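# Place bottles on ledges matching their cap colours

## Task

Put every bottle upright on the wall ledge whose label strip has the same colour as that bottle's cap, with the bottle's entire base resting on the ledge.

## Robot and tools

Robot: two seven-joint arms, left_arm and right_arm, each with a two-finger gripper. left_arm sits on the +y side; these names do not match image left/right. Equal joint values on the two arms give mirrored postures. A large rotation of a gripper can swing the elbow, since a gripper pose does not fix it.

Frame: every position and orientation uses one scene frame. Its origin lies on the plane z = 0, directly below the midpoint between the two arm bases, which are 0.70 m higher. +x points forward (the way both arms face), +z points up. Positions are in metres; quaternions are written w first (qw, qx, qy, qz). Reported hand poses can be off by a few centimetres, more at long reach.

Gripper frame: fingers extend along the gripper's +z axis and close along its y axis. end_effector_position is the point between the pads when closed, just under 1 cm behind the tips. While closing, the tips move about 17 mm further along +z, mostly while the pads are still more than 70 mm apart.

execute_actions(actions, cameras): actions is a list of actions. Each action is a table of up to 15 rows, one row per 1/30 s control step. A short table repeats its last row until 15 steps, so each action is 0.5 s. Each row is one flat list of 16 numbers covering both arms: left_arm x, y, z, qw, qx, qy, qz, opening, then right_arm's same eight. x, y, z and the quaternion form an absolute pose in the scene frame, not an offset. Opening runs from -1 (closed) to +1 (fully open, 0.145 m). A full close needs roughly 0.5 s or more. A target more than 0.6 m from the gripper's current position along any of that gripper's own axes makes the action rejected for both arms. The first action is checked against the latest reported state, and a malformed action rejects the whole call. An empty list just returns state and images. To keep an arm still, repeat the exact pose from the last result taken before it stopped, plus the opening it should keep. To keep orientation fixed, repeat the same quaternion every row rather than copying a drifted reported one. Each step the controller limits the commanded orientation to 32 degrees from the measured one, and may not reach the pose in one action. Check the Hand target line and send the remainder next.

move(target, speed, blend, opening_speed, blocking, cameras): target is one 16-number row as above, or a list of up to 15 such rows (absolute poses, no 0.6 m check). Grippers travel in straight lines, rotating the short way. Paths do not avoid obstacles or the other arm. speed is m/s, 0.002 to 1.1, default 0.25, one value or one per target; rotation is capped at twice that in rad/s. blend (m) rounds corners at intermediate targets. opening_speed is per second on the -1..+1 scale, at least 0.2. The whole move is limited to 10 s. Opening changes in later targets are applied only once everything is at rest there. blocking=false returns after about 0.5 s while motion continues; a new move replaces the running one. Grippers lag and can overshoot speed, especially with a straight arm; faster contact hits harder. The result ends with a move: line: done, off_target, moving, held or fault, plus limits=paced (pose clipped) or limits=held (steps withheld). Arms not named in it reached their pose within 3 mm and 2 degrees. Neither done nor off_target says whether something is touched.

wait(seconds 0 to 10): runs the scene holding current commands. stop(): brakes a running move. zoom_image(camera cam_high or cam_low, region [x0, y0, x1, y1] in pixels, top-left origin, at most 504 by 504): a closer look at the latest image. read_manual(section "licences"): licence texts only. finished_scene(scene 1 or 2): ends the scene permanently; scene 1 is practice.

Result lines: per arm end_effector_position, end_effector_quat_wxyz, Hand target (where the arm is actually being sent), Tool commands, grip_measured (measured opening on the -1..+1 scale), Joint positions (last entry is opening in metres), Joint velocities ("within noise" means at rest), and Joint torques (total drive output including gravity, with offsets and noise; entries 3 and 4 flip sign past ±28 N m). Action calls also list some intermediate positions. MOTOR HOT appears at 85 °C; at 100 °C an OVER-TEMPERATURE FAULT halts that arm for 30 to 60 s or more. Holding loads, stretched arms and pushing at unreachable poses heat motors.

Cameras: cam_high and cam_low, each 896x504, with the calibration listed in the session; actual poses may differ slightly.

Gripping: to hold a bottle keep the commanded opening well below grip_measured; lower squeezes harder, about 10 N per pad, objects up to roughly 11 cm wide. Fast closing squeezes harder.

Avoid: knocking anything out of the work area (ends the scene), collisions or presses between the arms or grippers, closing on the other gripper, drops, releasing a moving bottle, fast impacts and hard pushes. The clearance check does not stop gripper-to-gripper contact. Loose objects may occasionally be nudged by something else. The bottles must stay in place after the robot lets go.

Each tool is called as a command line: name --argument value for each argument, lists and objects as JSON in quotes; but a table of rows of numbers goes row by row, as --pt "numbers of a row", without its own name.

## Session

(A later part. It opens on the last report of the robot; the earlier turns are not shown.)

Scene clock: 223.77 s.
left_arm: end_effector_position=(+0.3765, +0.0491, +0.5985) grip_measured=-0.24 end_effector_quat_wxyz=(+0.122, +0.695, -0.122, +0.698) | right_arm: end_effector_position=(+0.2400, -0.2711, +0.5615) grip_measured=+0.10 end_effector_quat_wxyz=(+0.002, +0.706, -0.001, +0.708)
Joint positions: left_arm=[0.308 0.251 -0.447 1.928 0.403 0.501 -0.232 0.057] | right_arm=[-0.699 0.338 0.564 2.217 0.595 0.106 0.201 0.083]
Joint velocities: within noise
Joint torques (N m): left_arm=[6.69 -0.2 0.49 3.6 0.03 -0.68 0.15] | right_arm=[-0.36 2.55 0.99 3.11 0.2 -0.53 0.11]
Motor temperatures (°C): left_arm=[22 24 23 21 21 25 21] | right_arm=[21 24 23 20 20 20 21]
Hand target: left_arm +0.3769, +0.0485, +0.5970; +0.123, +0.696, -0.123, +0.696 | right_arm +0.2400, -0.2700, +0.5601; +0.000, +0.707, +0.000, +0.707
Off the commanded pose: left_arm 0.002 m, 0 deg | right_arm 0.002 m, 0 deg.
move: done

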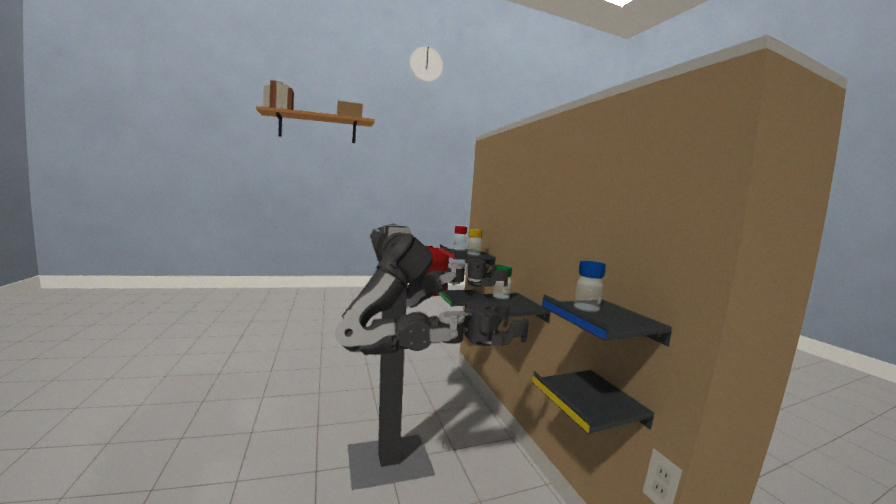

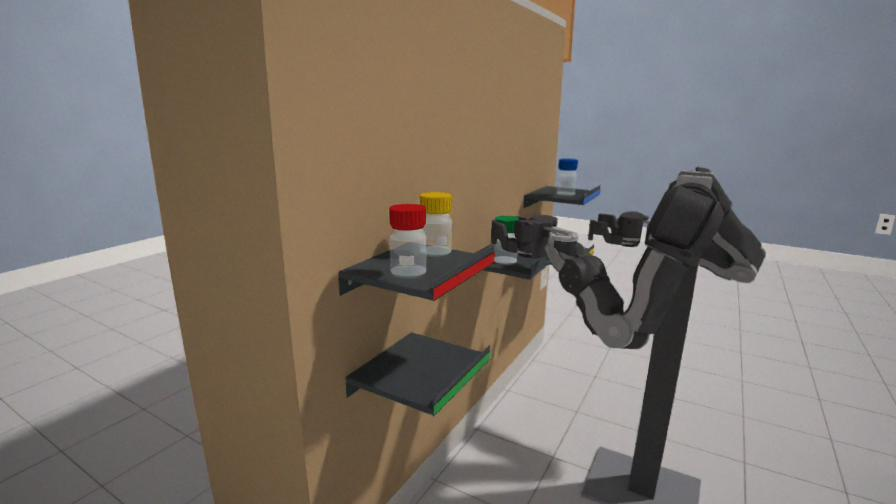

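move --pt "0.37 0.055 0.625 0.1228 0.6964 -0.1228 0.6964 -0.8 0.24 -0.27 0.56 0 0.7071 0 0.7071 0.1" --pt "0.355 0.195 0.62 0 0.7071 0 0.7071 -0.8 0.24 -0.27 0.56 0 0.7071 0 0.7071 0.1" --pt "0.355 0.195 0.54 0 0.7071 0 0.7071 -0.8 0.24 -0.27 0.56 0 0.7071 0 0.7071 0.1" --pt "0.367 0.375 0.532 0 0.7071 0 0.7071 -0.8 0.24 -0.27 0.56 0 0.7071 0 0.7071 0.1" --speed '[0.08,0.15,0.15,0.13]' --blend '[0.01,0.02,0.02,0]'

move --target '[0.367,0.375,0.50,0,0.7071,0,0.7071,-0.8,0.24,-0.27,0.56,0,0.7071,0,0.7071,0.1]' --speed 0.04

zoom_image --camera "cam_low" --region '[330, 250, 530, 420]'

Scene clock: 245.03 s.
left_arm: end_effector_position=(+0.3664, +0.3755, +0.5293) grip_measured=-0.24 end_effector_quat_wxyz=(-0.002, +0.712, +0.001, +0.702) | right_arm: end_effector_position=(+0.2400, -0.2711, +0.5615) grip_measured=+0.10 end_effector_quat_wxyz=(+0.002, +0.706, -0.001, +0.708)
Joint positions: left_arm=[0.006 0.721 0.274 1.332 0.68 0.014 0.358 0.057] | right_arm=[-0.699 0.338 0.564 2.217 0.595 0.106 0.201 0.083]
Joint velocities: within noise
Joint torques (N m): left_arm=[5.92 6.21 2.33 4.27 0.42 -0.9 0.2] | right_arm=[-0.33 2.81 0.95 3.1 0.2 -0.53 0.14]
Motor temperatures (°C): left_arm=[23 24 23 22 21 25 21] | right_arm=[21 24 22 20 20 20 21]
Hand target: left_arm +0.3669, +0.3750, +0.5319; +0.000, +0.707, +0.000, +0.707 | right_arm +0.2400, -0.2700, +0.5601; +0.000, +0.707, +0.000, +0.707
Off the commanded pose: left_arm 0.003 m, 1 deg | right_arm 0.002 m, 0 deg.
move: done

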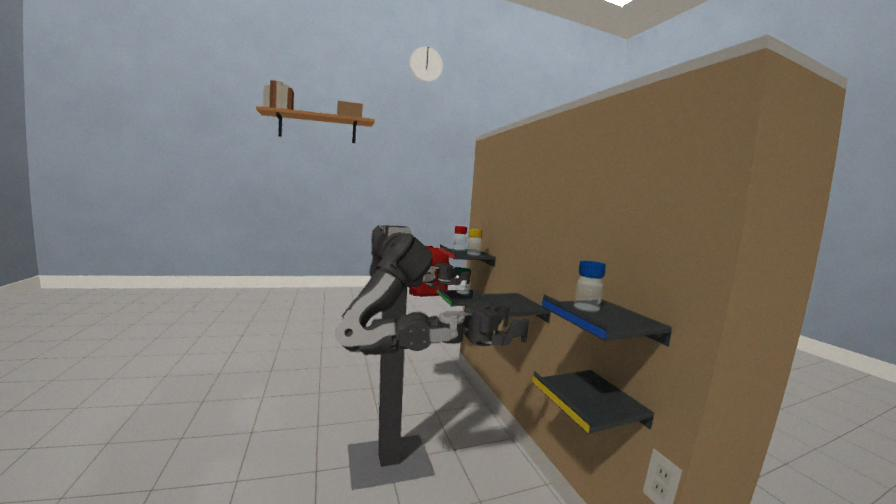

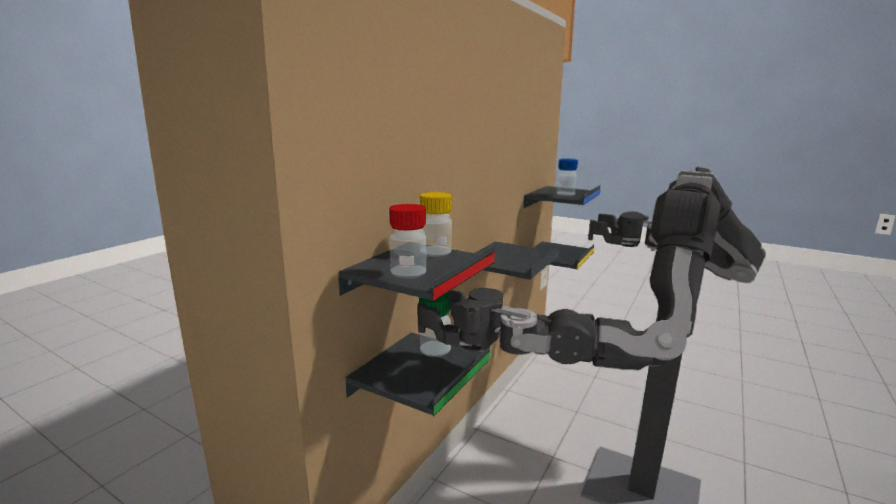

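Scene clock: 246.23 s.
left_arm: end_effector_position=(+0.3680, +0.3760, +0.5086) grip_measured=-0.24 end_effector_quat_wxyz=(-0.002, +0.697, -0.001, +0.717) | right_arm: end_effector_position=(+0.2400, -0.2711, +0.5615) grip_measured=+0.10 end_effector_quat_wxyz=(+0.002, +0.706, -0.001, +0.708)
Joint positions: left_arm=[0.037 0.688 0.223 1.213 0.667 -0.133 0.393 0.057] | right_arm=[-0.699 0.338 0.564 2.217 0.595 0.106 0.201 0.083]
Joint velocities: within noise
Joint torques (N m): left_arm=[4.05 6.08 0.5 2.81 0.23 -0.21 0.1] | right_arm=[-0.44 2.73 0.87 3.23 0.21 -0.54 0.1]
Motor temperatures (°C): left_arm=[23 24 23 22 21 25 21] | right_arm=[21 24 22 20 20 20 21]
Hand target: left_arm +0.3669, +0.3749, +0.5001; +0.000, +0.707, +0.000, +0.707 | right_arm +0.2400, -0.2700, +0.5601; +0.000, +0.707, +0.000, +0.707
Off the commanded pose: left_arm 0.009 m, 2 deg | right_arm 0.002 m, 0 deg.
move: off_target (left_arm)

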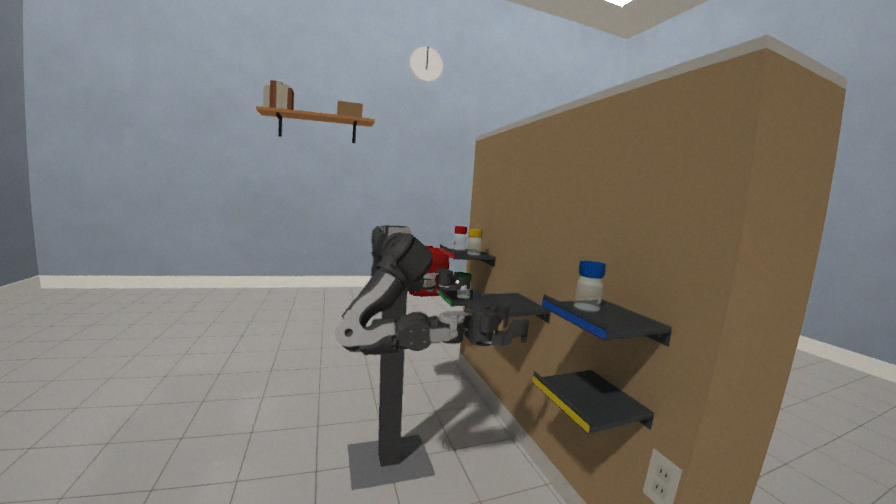

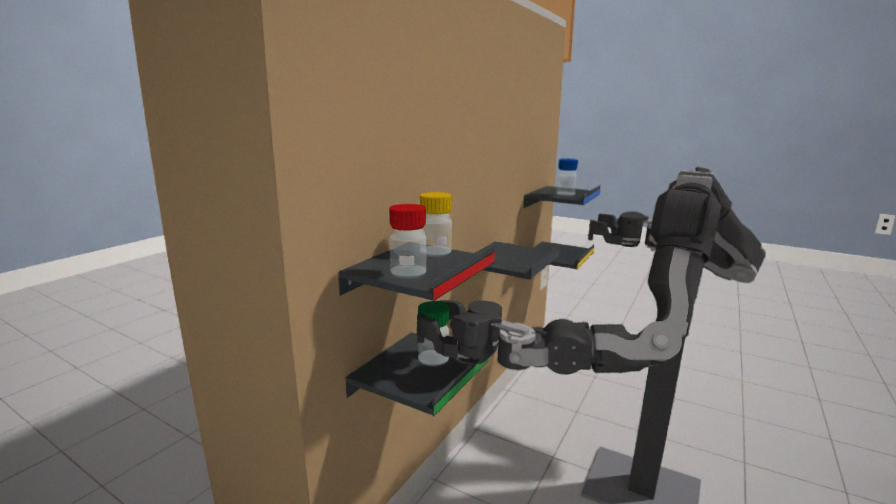

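Scaled by 2.520 from the camera's 896x504 image, which has a finer 1280x720 frame.

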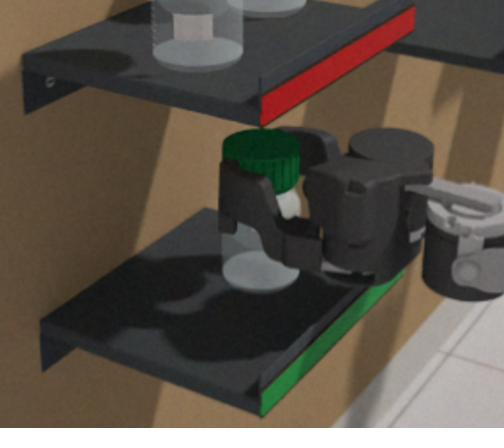

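move --pt "0.367 0.375 0.508 0 0.7071 0 0.7071 -0.8 0.24 -0.27 0.56 0 0.7071 0 0.7071 0.1" --pt "0.367 0.375 0.508 0 0.7071 0 0.7071 0.1 0.24 -0.27 0.56 0 0.7071 0 0.7071 0.1" --pt "0.25 0.37 0.515 0 0.7071 0 0.7071 0.1 0.24 -0.27 0.56 0 0.7071 0 0.7071 0.1" --speed '[0.04,0.05,0.12]' --opening_speed 0.6 --cameras '["cam_low"]'

move --pt "0.23 0.35 0.60 0 0.7071 0 0.7071 0.1 0.24 -0.27 0.56 0 0.7071 0 0.7071 0.1" --pt "0.25 0.34 0.70 0 0.7071 0 0.7071 0.1 0.24 -0.27 0.56 0 0.7071 0 0.7071 0.1" --pt "0.32 0.34 0.70 0 0.7071 0 0.7071 0.1 0.24 -0.27 0.56 0 0.7071 0 0.7071 0.1" --speed '[0.15,0.15,0.1]' --blend '[0.02,0.01,0]'

zoom_image --camera "cam_low" --region '[330, 170, 580, 420]'

zoom_image --camera "cam_high" --region '[410, 200, 530, 320]'

Scene clock: 266.10 s.
left_arm: end_effector_position=(+0.2498, +0.3714, +0.5143) grip_measured=+0.10 end_effector_quat_wxyz=(-0.002, +0.708, +0.002, +0.706) | right_arm: end_effector_position=(+0.2400, -0.2711, +0.5615) grip_measured=+0.10 end_effector_quat_wxyz=(+0.002, +0.706, -0.001, +0.708)
Joint positions: left_arm=[-0.624 0.603 0.611 1.65 0.805 -0.159 0.44 0.083] | right_arm=[-0.699 0.338 0.564 2.217 0.595 0.106 0.201 0.083]
Joint velocities: within noise
Joint torques (N m): left_arm=[0.57 5.18 2.19 4.49 0.45 -0.64 0.21] | right_arm=[-0.36 2.68 0.95 3.07 0.18 -0.54 0.12]
Motor temperatures (°C): left_arm=[22 25 23 22 21 24 21] | right_arm=[21 24 22 20 20 20 21]
Hand target: left_arm +0.2500, +0.3700, +0.5150; +0.000, +0.707, +0.000, +0.707 | right_arm +0.2400, -0.2700, +0.5601; +0.000, +0.707, +0.000, +0.707
Off the commanded pose: left_arm 0.002 m, 0 deg | right_arm 0.002 m, 0 deg.
move: done
Images, in order (width x height): cam_low 896x504.

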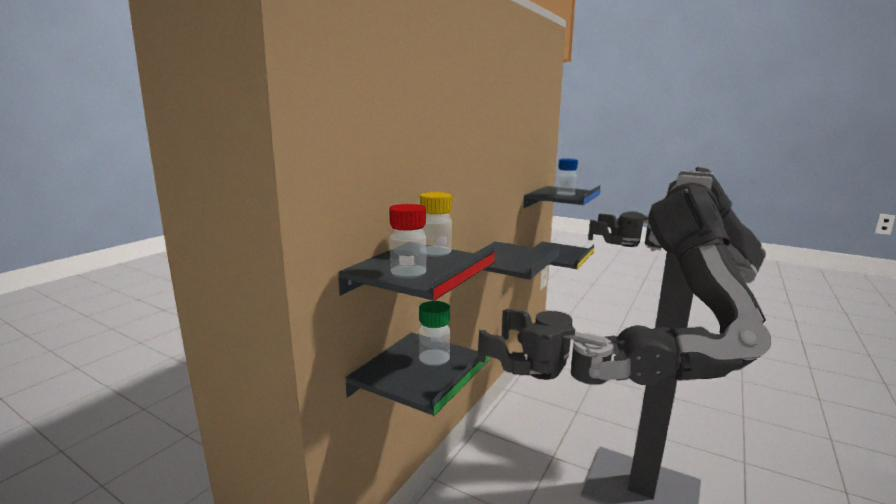

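Scene clock: 268.47 s.
left_arm: end_effector_position=(+0.3201, +0.3386, +0.7020) grip_measured=+0.10 end_effector_quat_wxyz=(+0.000, +0.706, -0.004, +0.708) | right_arm: end_effector_position=(+0.2400, -0.2711, +0.5615) grip_measured=+0.10 end_effector_quat_wxyz=(+0.002, +0.706, -0.001, +0.708)
Joint positions: left_arm=[-0.606 1.193 0.889 1.957 1.359 0.335 -0.082 0.083] | right_arm=[-0.699 0.338 0.564 2.217 0.595 0.106 0.201 0.083]
Joint velocities: within noise
Joint torques (N m): left_arm=[2.86 5.21 2.37 1.1 0.14 -0.71 -0.05] | right_arm=[-0.41 2.68 1.06 3.18 0.21 -0.52 0.13]
Motor temperatures (°C): left_arm=[22 25 23 22 21 24 21] | right_arm=[21 24 22 20 20 20 21]
Hand target: left_arm +0.3200, +0.3400, +0.7000; +0.000, +0.707, +0.000, +0.707 | right_arm +0.2400, -0.2700, +0.5601; +0.000, +0.707, +0.000, +0.707
Off the commanded pose: left_arm 0.002 m, 1 deg | right_arm 0.002 m, 0 deg.
move: done

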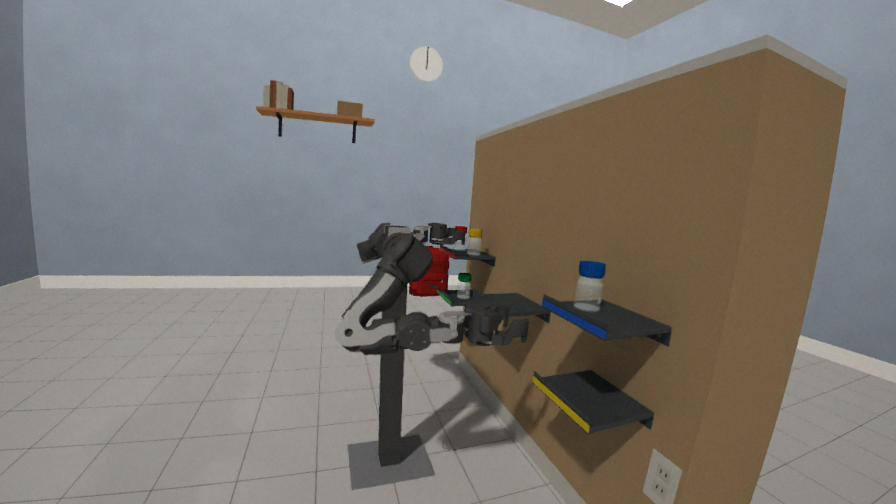

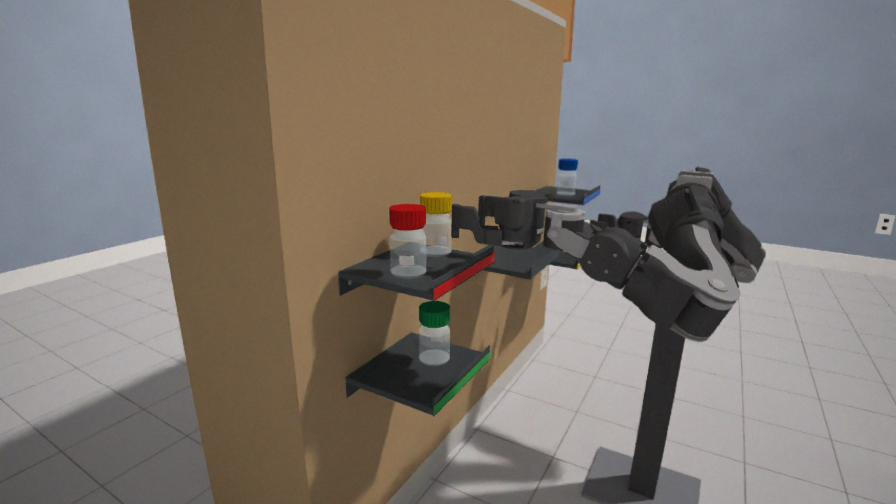

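Scaled by 2.016 from the camera's 896x504 image, which has a finer 1280x720 frame.

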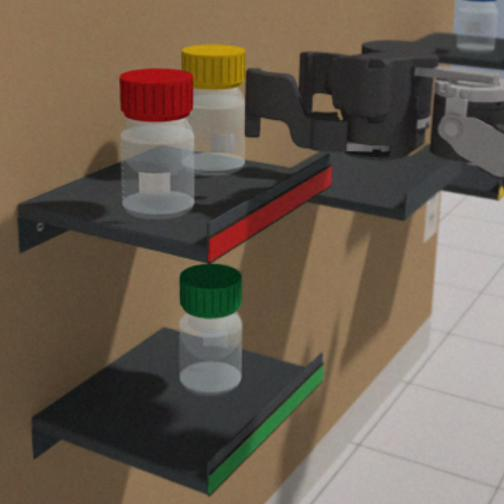

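Scaled by 4.200 from the camera's 896x504 image, which has a finer 1280x720 frame.

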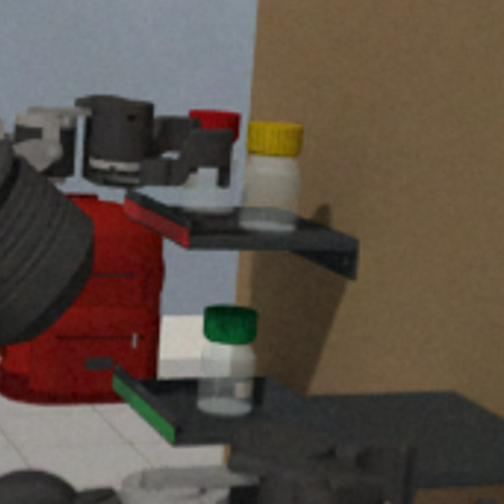

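move --pt "0.384 0.34 0.70 0 0.7071 0 0.7071 0.08 0.24 -0.27 0.56 0 0.7071 0 0.7071 0.1" --pt "0.384 0.34 0.70 0 0.7071 0 0.7071 -0.8 0.24 -0.27 0.56 0 0.7071 0 0.7071 0.1" --speed '[0.1,0.1]' --opening_speed 0.7

zoom_image --camera "cam_low" --region '[330, 170, 580, 420]'

zoom_image --camera "cam_high" --region '[410, 200, 530, 320]'

Scene clock: 280.33 s.
left_arm: end_effector_position=(+0.3846, +0.3377, +0.7013) grip_measured=-0.25 end_effector_quat_wxyz=(+0.002, +0.705, -0.004, +0.709) | right_arm: end_effector_position=(+0.2400, -0.2711, +0.5615) grip_measured=+0.10 end_effector_quat_wxyz=(+0.002, +0.706, -0.001, +0.708)
Joint positions: left_arm=[-1.113 1.611 1.115 1.693 1.584 -0.004 -0.151 0.057] | right_arm=[-0.699 0.338 0.564 2.217 0.595 0.106 0.201 0.083]
Joint velocities: within noise
Joint torques (N m): left_arm=[4.36 2.57 4.14 0.14 0.12 -0.55 -0.03] | right_arm=[-0.44 2.68 0.9 3.15 0.19 -0.54 0.12]
Motor temperatures (°C): left_arm=[22 25 23 21 21 25 21] | right_arm=[21 24 22 20 20 20 21]
Hand target: left_arm +0.3840, +0.3399, +0.7000; +0.000, +0.707, +0.000, +0.707 | right_arm +0.2400, -0.2700, +0.5601; +0.000, +0.707, +0.000, +0.707
Off the commanded pose: left_arm 0.003 m, 1 deg | right_arm 0.002 m, 0 deg.
joint sent to its limit (left arm) — joint 5 (forearm roll), upper limit. The joint targets still meet the commanded pose.
move: done

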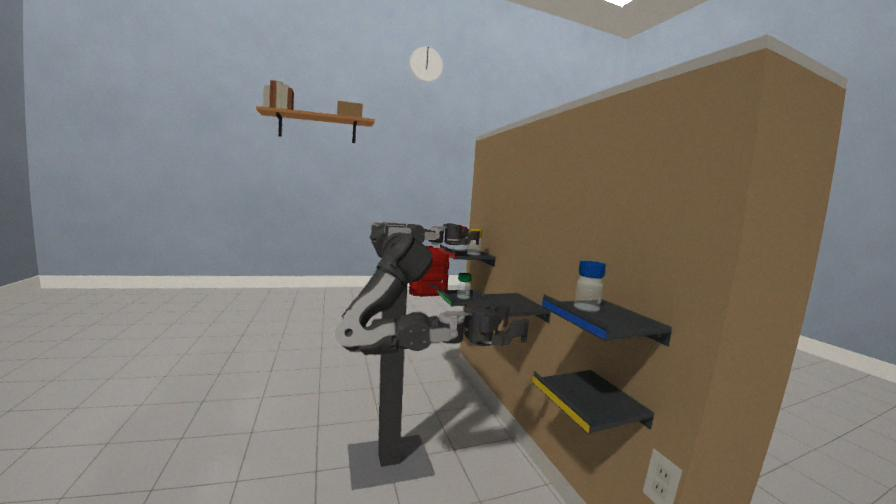

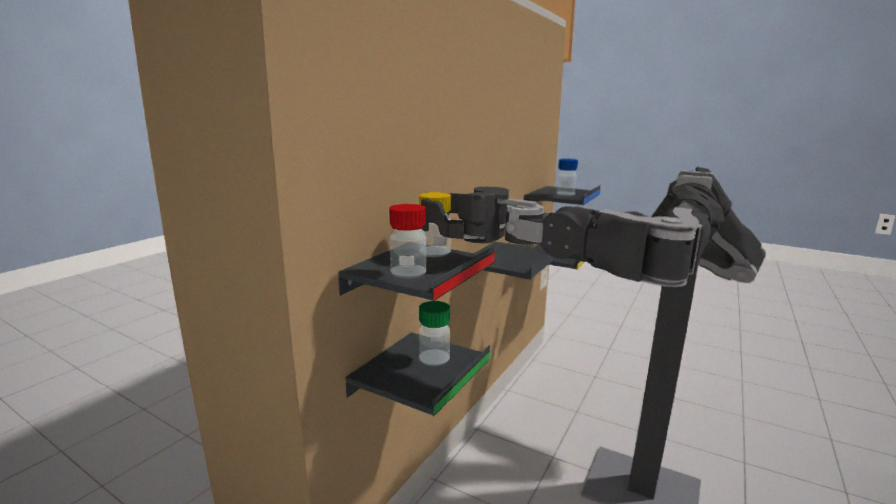

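Scaled by 2.016 from the camera's 896x504 image, which has a finer 1280x720 frame.

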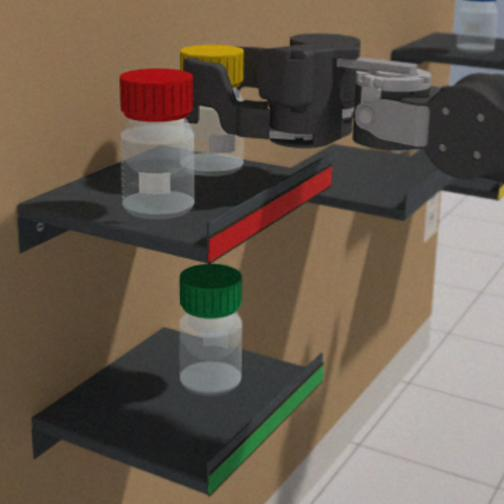

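Scaled by 4.200 from the camera's 896x504 image, which has a finer 1280x720 frame.

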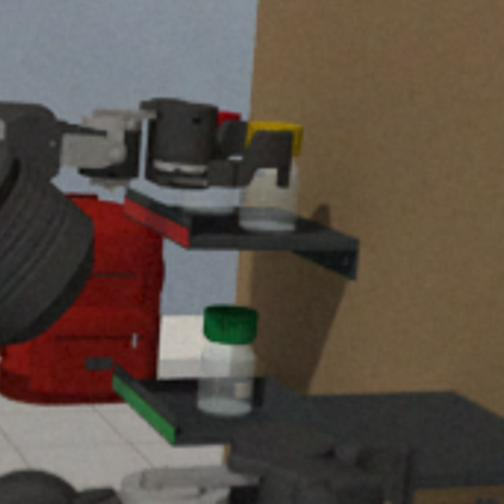

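move --pt "0.38 0.338 0.722 0 0.7071 0 0.7071 -0.8 0.24 -0.27 0.56 0 0.7071 0 0.7071 0.1" --pt "0.36 0.195 0.715 0.046 0.7056 -0.046 0.7056 -0.8 0.24 -0.27 0.56 0 0.7071 0 0.7071 0.1" --pt "0.36 0.12 0.635 0.1228 0.6964 -0.1228 0.6964 -0.8 0.24 -0.27 0.56 0 0.7071 0 0.7071 0.1" --pt "0.367 0.01 0.622 0.1228 0.6964 -0.1228 0.6964 -0.8 0.24 -0.27 0.56 0 0.7071 0 0.7071 0.1" --pt "0.367 0.01 0.592 0.1228 0.6964 -0.1228 0.6964 -0.8 0.24 -0.27 0.56 0 0.7071 0 0.7071 0.1" --speed '[0.08,0.13,0.13,0.13,0.04]' --blend '[0.01,0.02,0.02,0,0]'

zoom_image --camera "cam_low" --region '[440, 180, 640, 330]'

zoom_image --camera "cam_high" --region '[420, 200, 600, 340]'

Scene clock: 301.90 s.
left_arm: end_effector_position=(+0.3208, +0.0673, +0.6187) grip_measured=-0.25 end_effector_quat_wxyz=(+0.258, +0.720, -0.279, +0.581) | right_arm: end_effector_position=(+0.2400, -0.2711, +0.5615) grip_measured=+0.10 end_effector_quat_wxyz=(+0.002, +0.706, -0.001, +0.708)
Joint positions: left_arm=[-1.406 2.011 1.125 2.111 1.561 -0.109 -0.178 0.057] | right_arm=[-0.699 0.338 0.564 2.217 0.595 0.106 0.201 0.083]
Joint velocities: within noise
Joint torques (N m): left_arm=[5.53 0.7 1.13 0.47 -0.02 -0.06 0.25] | right_arm=[-0.38 2.68 1.05 3.17 0.21 -0.53 0.14]
Motor temperatures (°C): left_arm=[22 24 25 21 21 25 21] | right_arm=[21 24 22 20 20 21 21]
Hand target: left_arm +0.3191, +0.0680, +0.6113; +0.256, +0.728, -0.283, +0.569 | right_arm +0.2400, -0.2700, +0.5601; +0.000, +0.707, +0.000, +0.707
Off the commanded pose: left_arm 0.078 m, 27 deg | right_arm 0.002 m, 0 deg.
joint read past its limit (left arm) — joint 2 (shoulder roll), upper limit.
joint sent to its limit (left arm) — joint 1 (shoulder pitch), lower limit; joint 2 (shoulder roll), upper limit. The joint targets are off in position and orientation.
move: off_target (left_arm)

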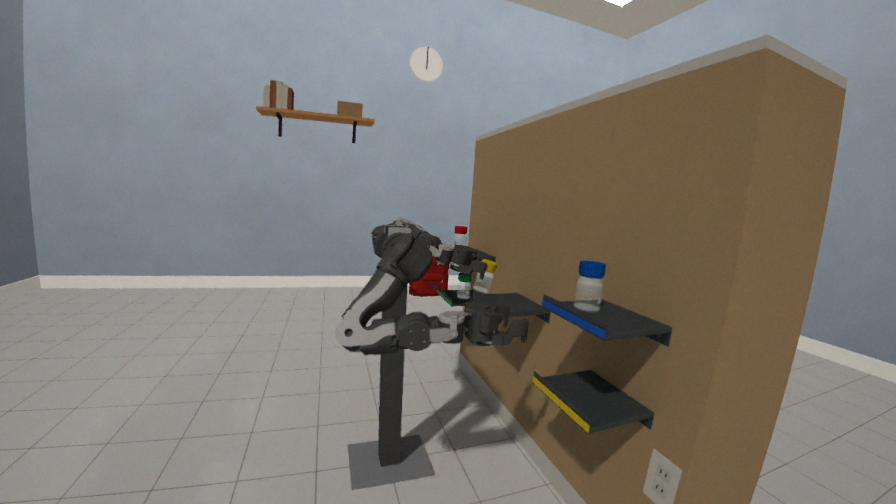

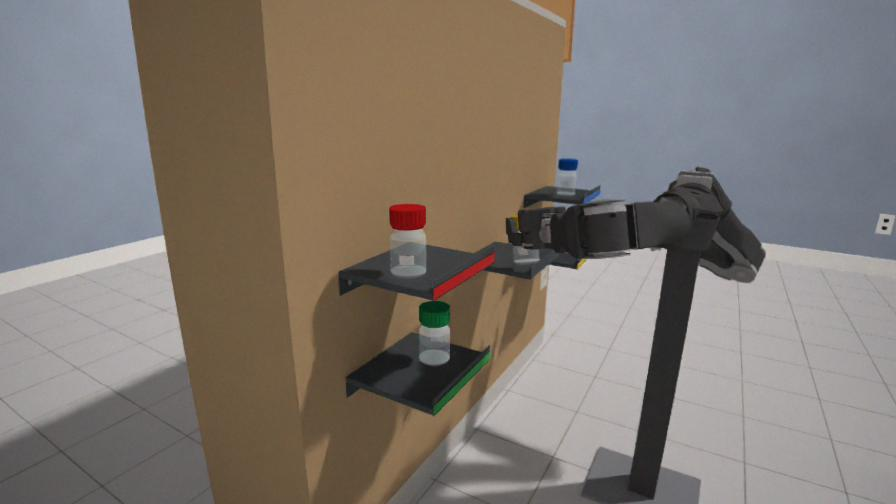

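Scaled by 2.520 from the camera's 896x504 image, which has a finer 1280x720 frame.

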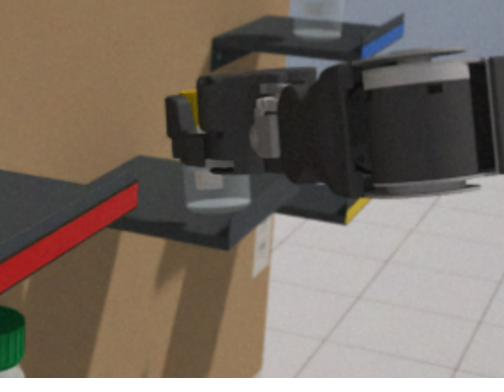

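Scaled by 2.800 from the camera's 896x504 image, which has a finer 1280x720 frame.

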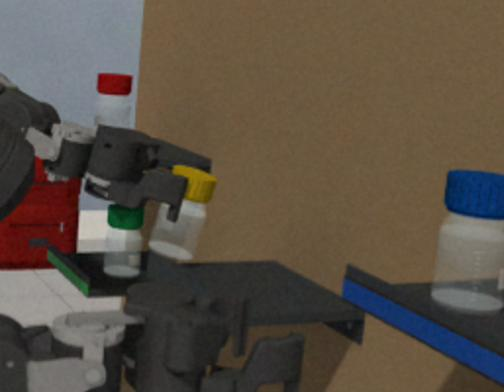

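move --pt "0.325 0.09 0.66 0.17 0.70 -0.17 0.67 -0.8 0.24 -0.27 0.56 0 0.7071 0 0.7071 0.1" --pt "0.35 0.195 0.70 0 0.7071 0 0.7071 -0.8 0.24 -0.27 0.56 0 0.7071 0 0.7071 0.1" --speed '[0.08,0.12]'

zoom_image --camera "cam_low" --region '[420, 130, 640, 300]'

zoom_image --camera "cam_high" --region '[420, 180, 600, 320]'

Scene clock: 322.53 s.
left_arm: end_effector_position=(+0.3500, +0.1938, +0.6992) grip_measured=-0.25 end_effector_quat_wxyz=(-0.001, +0.704, -0.005, +0.710) | right_arm: end_effector_position=(+0.2400, -0.2711, +0.5615) grip_measured=+0.10 end_effector_quat_wxyz=(+0.002, +0.706, -0.001, +0.708)
Joint positions: left_arm=[-1.407 1.829 1.4 2.234 1.584 -0.034 -0.911 0.057] | right_arm=[-0.699 0.338 0.564 2.217 0.595 0.106 0.201 0.083]
Joint velocities: within noise
Joint torques (N m): left_arm=[4.84 0.78 3.7 0.31 -0.23 -0.53 -0.05] | right_arm=[-0.33 2.73 0.98 3.14 0.2 -0.54 0.13]
Motor temperatures (°C): left_arm=[23 23 24 21 21 25 21] | right_arm=[21 24 22 20 20 21 21]
Hand target: left_arm +0.3500, +0.1951, +0.6998; -0.001, +0.704, -0.001, +0.710 | right_arm +0.2400, -0.2700, +0.5601; +0.000, +0.707, +0.000, +0.707
Off the commanded pose: left_arm 0.001 m, 1 deg | right_arm 0.002 m, 0 deg.
joint sent to its limit (left arm) — joint 1 (shoulder pitch), lower limit; joint 5 (forearm roll), upper limit. The joint targets still meet the commanded pose.
move: done

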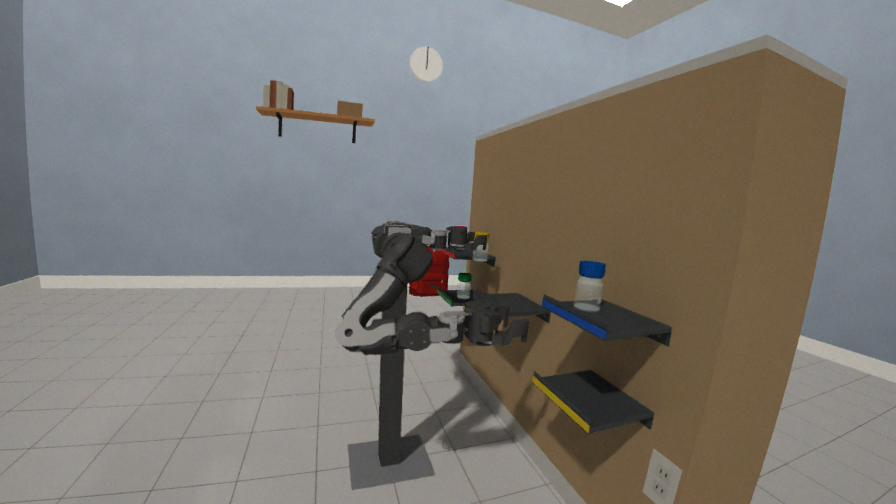

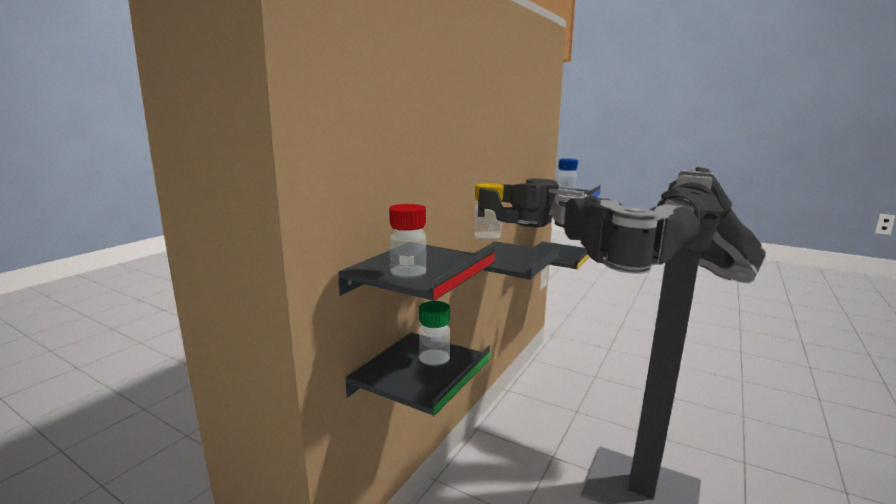

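Scaled by 2.291 from the camera's 896x504 image, which has a finer 1280x720 frame.

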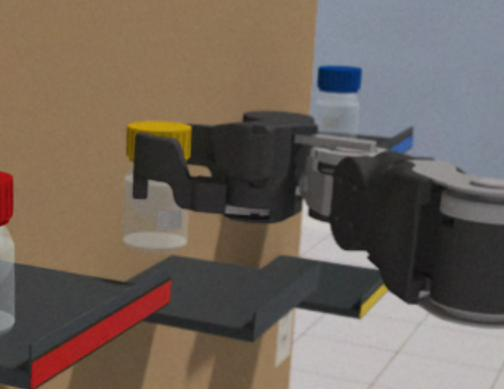

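Scaled by 2.800 from the camera's 896x504 image, which has a finer 1280x720 frame.

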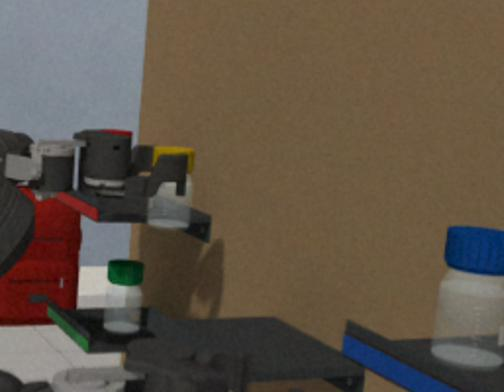

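move --pt "0.36 0.25 0.725 0 0.7071 0 0.7071 -0.8 0.24 -0.27 0.56 0 0.7071 0 0.7071 0.1" --pt "0.375 0.335 0.725 0 0.7071 0 0.7071 -0.8 0.24 -0.27 0.56 0 0.7071 0 0.7071 0.1" --pt "0.31 0.335 0.728 0 0.7071 0 0.7071 -0.8 0.24 -0.27 0.56 0 0.7071 0 0.7071 0.1" --speed '[0.12,0.12,0.12]' --blend '[0.02,0.01,0]'

Scene clock: 367.77 s.
left_arm: end_effector_position=(+0.3100, +0.3359, +0.7248) grip_measured=-0.25 end_effector_quat_wxyz=(-0.001, +0.711, +0.002, +0.703) | right_arm: end_effector_position=(+0.2400, -0.2711, +0.5615) grip_measured=+0.10 end_effector_quat_wxyz=(+0.002, +0.706, -0.001, +0.708)
Joint positions: left_arm=[-1.277 1.273 1.501 2.001 1.584 0.24 -0.143 0.057] | right_arm=[-0.699 0.338 0.564 2.217 0.595 0.106 0.201 0.083]
Joint velocities: within noise
Joint torques (N m): left_arm=[3.49 2.57 3.75 0.13 0.05 -0.83 0.22] | right_arm=[-0.38 2.7 0.92 3.08 0.18 -0.53 0.12]
Motor temperatures (°C): left_arm=[23 23 26 21 21 25 21] | right_arm=[21 23 22 20 20 21 21]
Hand target: left_arm +0.3100, +0.3350, +0.7280; +0.000, +0.707, +0.000, +0.707 | right_arm +0.2400, -0.2700, +0.5601; +0.000, +0.707, +0.000, +0.707
Off the commanded pose: left_arm 0.003 m, 1 deg | right_arm 0.002 m, 0 deg.
move: done

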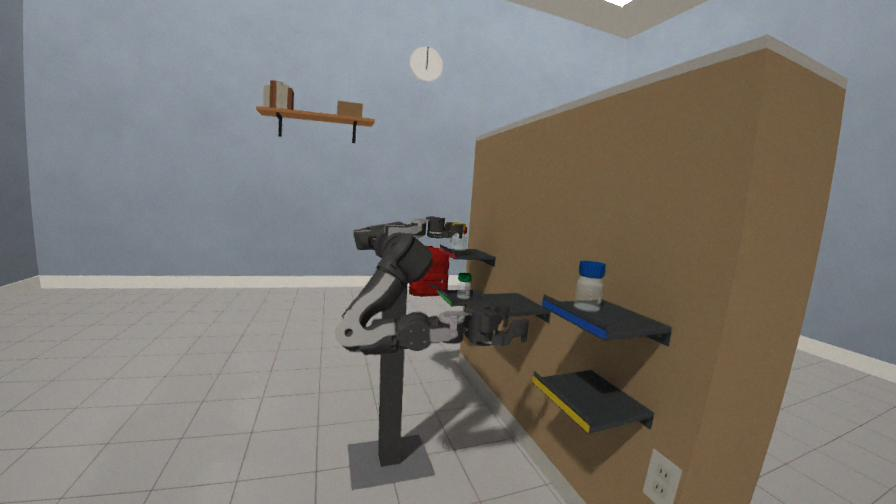

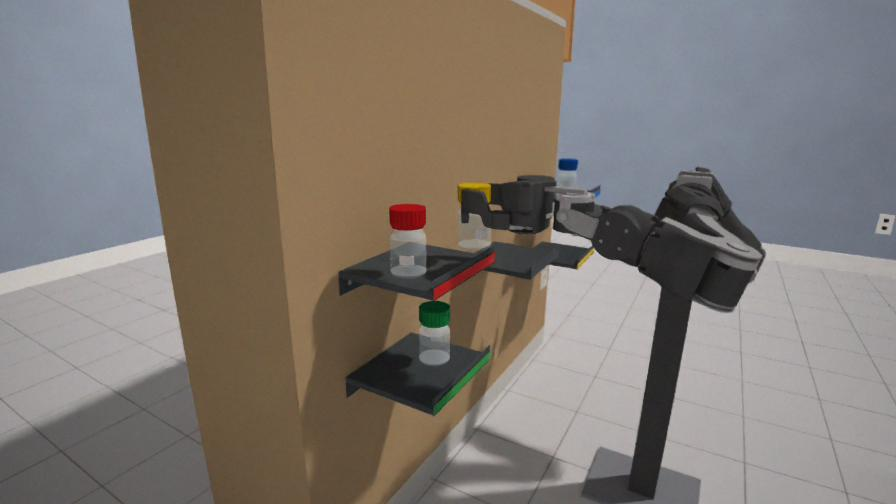

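move --pt "0.295 0.30 0.735 0 0.7071 0 0.7071 -0.8 0.24 -0.27 0.56 0 0.7071 0 0.7071 0.1" --pt "0.30 0.25 0.735 0 0.7071 0 0.7071 -0.8 0.24 -0.27 0.56 0 0.7071 0 0.7071 0.1" --speed '[0.12,0.12]' --blend '[0.01,0]'

Scene clock: 378.57 s.
left_arm: end_effector_position=(+0.3001, +0.2496, +0.7347) grip_measured=-0.25 end_effector_quat_wxyz=(-0.002, +0.708, -0.004, +0.706) | right_arm: end_effector_position=(+0.2400, -0.2711, +0.5615) grip_measured=+0.10 end_effector_quat_wxyz=(+0.002, +0.706, -0.001, +0.708)
Joint positions: left_arm=[-0.073 1.183 0.548 2.332 1.584 0.606 -0.638 0.057] | right_arm=[-0.699 0.338 0.564 2.217 0.595 0.106 0.201 0.083]
Joint velocities: within noise
Joint torques (N m): left_arm=[4.34 4.34 1.66 0.58 -0.07 -0.68 -0.06] | right_arm=[-0.25 2.86 0.96 3.21 0.19 -0.55 0.13]
Motor temperatures (°C): left_arm=[22 23 26 21 21 25 21] | right_arm=[20 23 22 20 20 21 21]
Hand target: left_arm +0.3000, +0.2500, +0.7350; +0.000, +0.707, +0.000, +0.707 | right_arm +0.2400, -0.2700, +0.5601; +0.000, +0.707, +0.000, +0.707
Off the commanded pose: left_arm 0.000 m, 1 deg | right_arm 0.002 m, 0 deg.
joint sent to its limit (left arm) — joint 5 (forearm roll), upper limit. The joint targets still meet the commanded pose.
move: done

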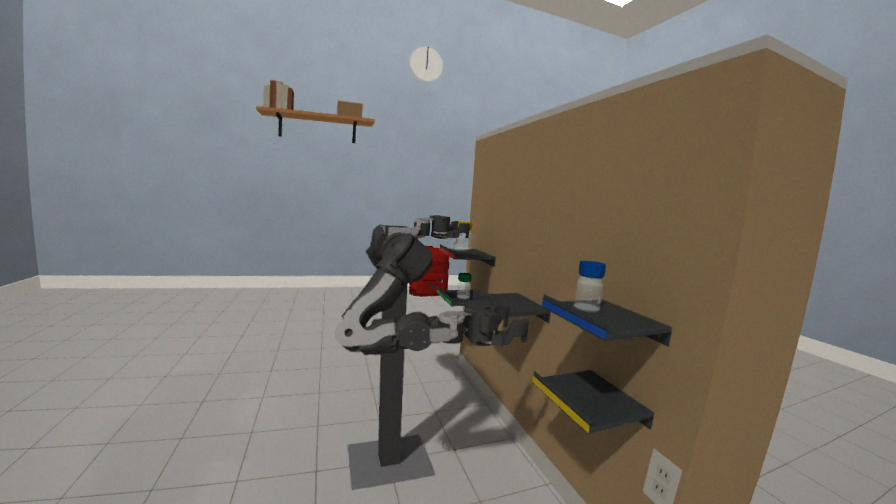

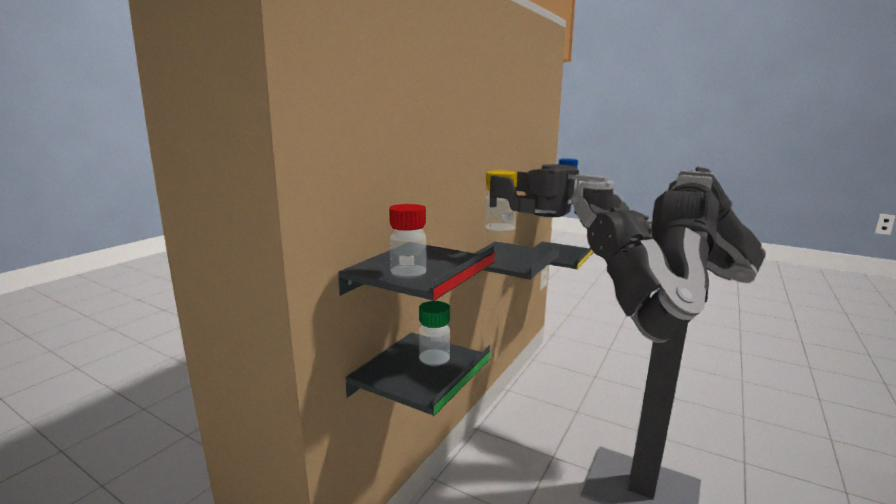

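move --pt "0.34 0.195 0.72 0 0.7071 0 0.7071 -0.8 0.24 -0.27 0.56 0 0.7071 0 0.7071 0.1" --pt "0.355 0.18 0.65 0 0.7071 0 0.7071 -0.8 0.24 -0.27 0.56 0 0.7071 0 0.7071 0.1" --pt "0.36 0.10 0.632 0.062 0.7044 -0.062 0.7044 -0.8 0.24 -0.27 0.56 0 0.7071 0 0.7071 0.1" --pt "0.367 0.01 0.622 0.1228 0.6964 -0.1228 0.6964 -0.8 0.24 -0.27 0.56 0 0.7071 0 0.7071 0.1" --speed '[0.12,0.12,0.12,0.12]' --blend '[0.02,0.02,0.02,0]'

zoom_image --camera "cam_low" --region '[440, 180, 640, 330]'

zoom_image --camera "cam_high" --region '[420, 200, 600, 340]'

Scene clock: 391.90 s.
left_arm: end_effector_position=(+0.3665, +0.0102, +0.6200) grip_measured=-0.25 end_effector_quat_wxyz=(+0.122, +0.700, -0.123, +0.693) | right_arm: end_effector_position=(+0.2400, -0.2711, +0.5615) grip_measured=+0.10 end_effector_quat_wxyz=(+0.002, +0.706, -0.001, +0.708)
Joint positions: left_arm=[0.708 0.454 -0.968 1.964 0.892 0.363 -0.795 0.057] | right_arm=[-0.699 0.338 0.564 2.217 0.595 0.106 0.201 0.083]
Joint velocities: within noise
Joint torques (N m): left_arm=[8.06 -0.28 2.26 3.11 -0.46 -0.74 0.18] | right_arm=[-0.2 2.7 0.98 3.11 0.21 -0.53 0.12]
Motor temperatures (°C): left_arm=[23 23 25 21 21 25 21] | right_arm=[20 23 22 20 20 21 21]
Hand target: left_arm +0.3670, +0.0100, +0.6221; +0.123, +0.696, -0.123, +0.696 | right_arm +0.2400, -0.2700, +0.5601; +0.000, +0.707, +0.000, +0.707
Off the commanded pose: left_arm 0.002 m, 1 deg | right_arm 0.002 m, 0 deg.
move: done

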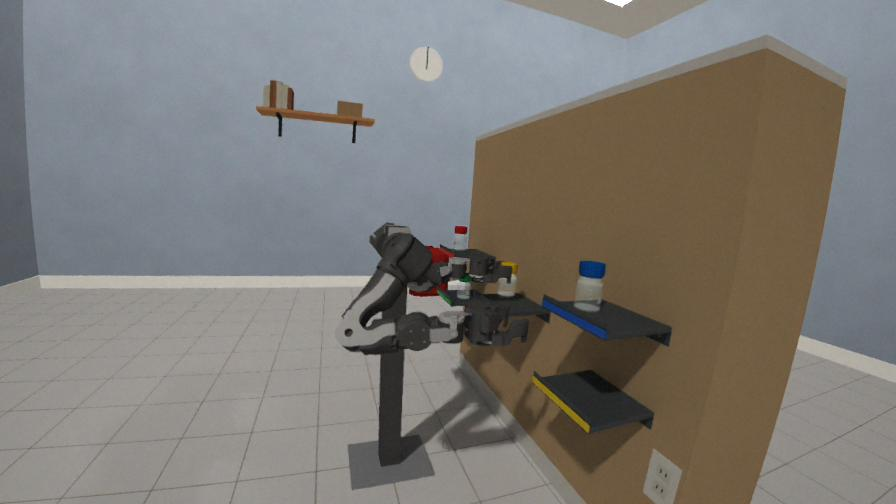

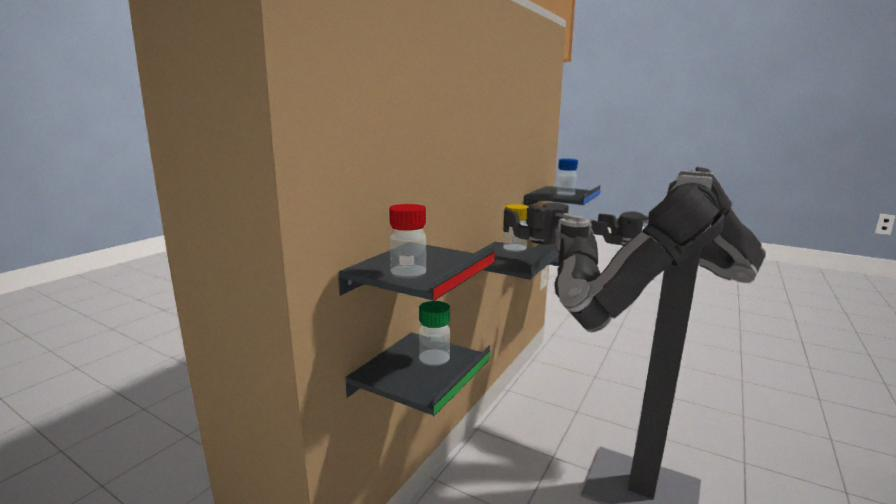

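Scaled by 2.520 from the camera's 896x504 image, which has a finer 1280x720 frame.

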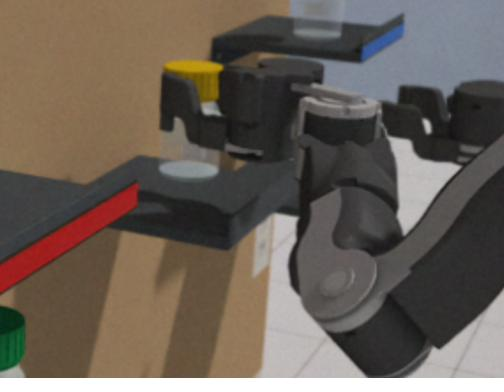

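Scaled by 2.800 from the camera's 896x504 image, which has a finer 1280x720 frame.

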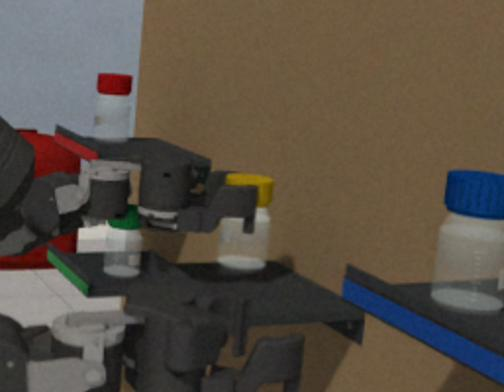

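move --target '[0.367,0.004,0.590,0.1228,0.6964,-0.1228,0.6964,-0.8,0.24,-0.27,0.56,0,0.7071,0,0.7071,0.1]' --speed 0.04 --cameras '["cam_low"]'

Scene clock: 401.50 s.
left_arm: end_effector_position=(+0.3679, +0.0060, +0.5981) grip_measured=-0.25 end_effector_quat_wxyz=(+0.121, +0.688, -0.118, +0.706) | right_arm: end_effector_position=(+0.2400, -0.2711, +0.5615) grip_measured=+0.10 end_effector_quat_wxyz=(+0.002, +0.706, -0.001, +0.708)
Joint positions: left_arm=[0.67 0.45 -1.039 1.893 0.799 0.229 -0.778 0.057] | right_arm=[-0.699 0.338 0.564 2.217 0.595 0.106 0.201 0.083]
Joint velocities: within noise
Joint torques (N m): left_arm=[5.42 -0.28 1.01 2.3 0.05 -0.38 0.28] | right_arm=[-0.46 2.81 0.94 3.14 0.19 -0.53 0.16]
Motor temperatures (°C): left_arm=[24 23 25 21 22 25 21] | right_arm=[20 23 22 20 20 21 21]
Hand target: left_arm +0.3669, +0.0041, +0.5901; +0.123, +0.696, -0.123, +0.696 | right_arm +0.2400, -0.2700, +0.5601; +0.000, +0.707, +0.000, +0.707
Off the commanded pose: left_arm 0.008 m, 2 deg | right_arm 0.002 m, 0 deg.
move: off_target (left_arm)
Images, in order (width x height): cam_low 896x504.

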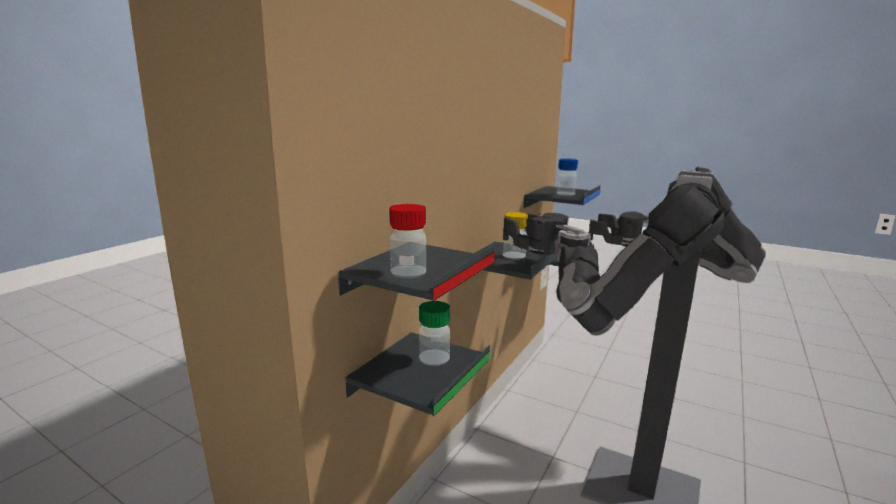

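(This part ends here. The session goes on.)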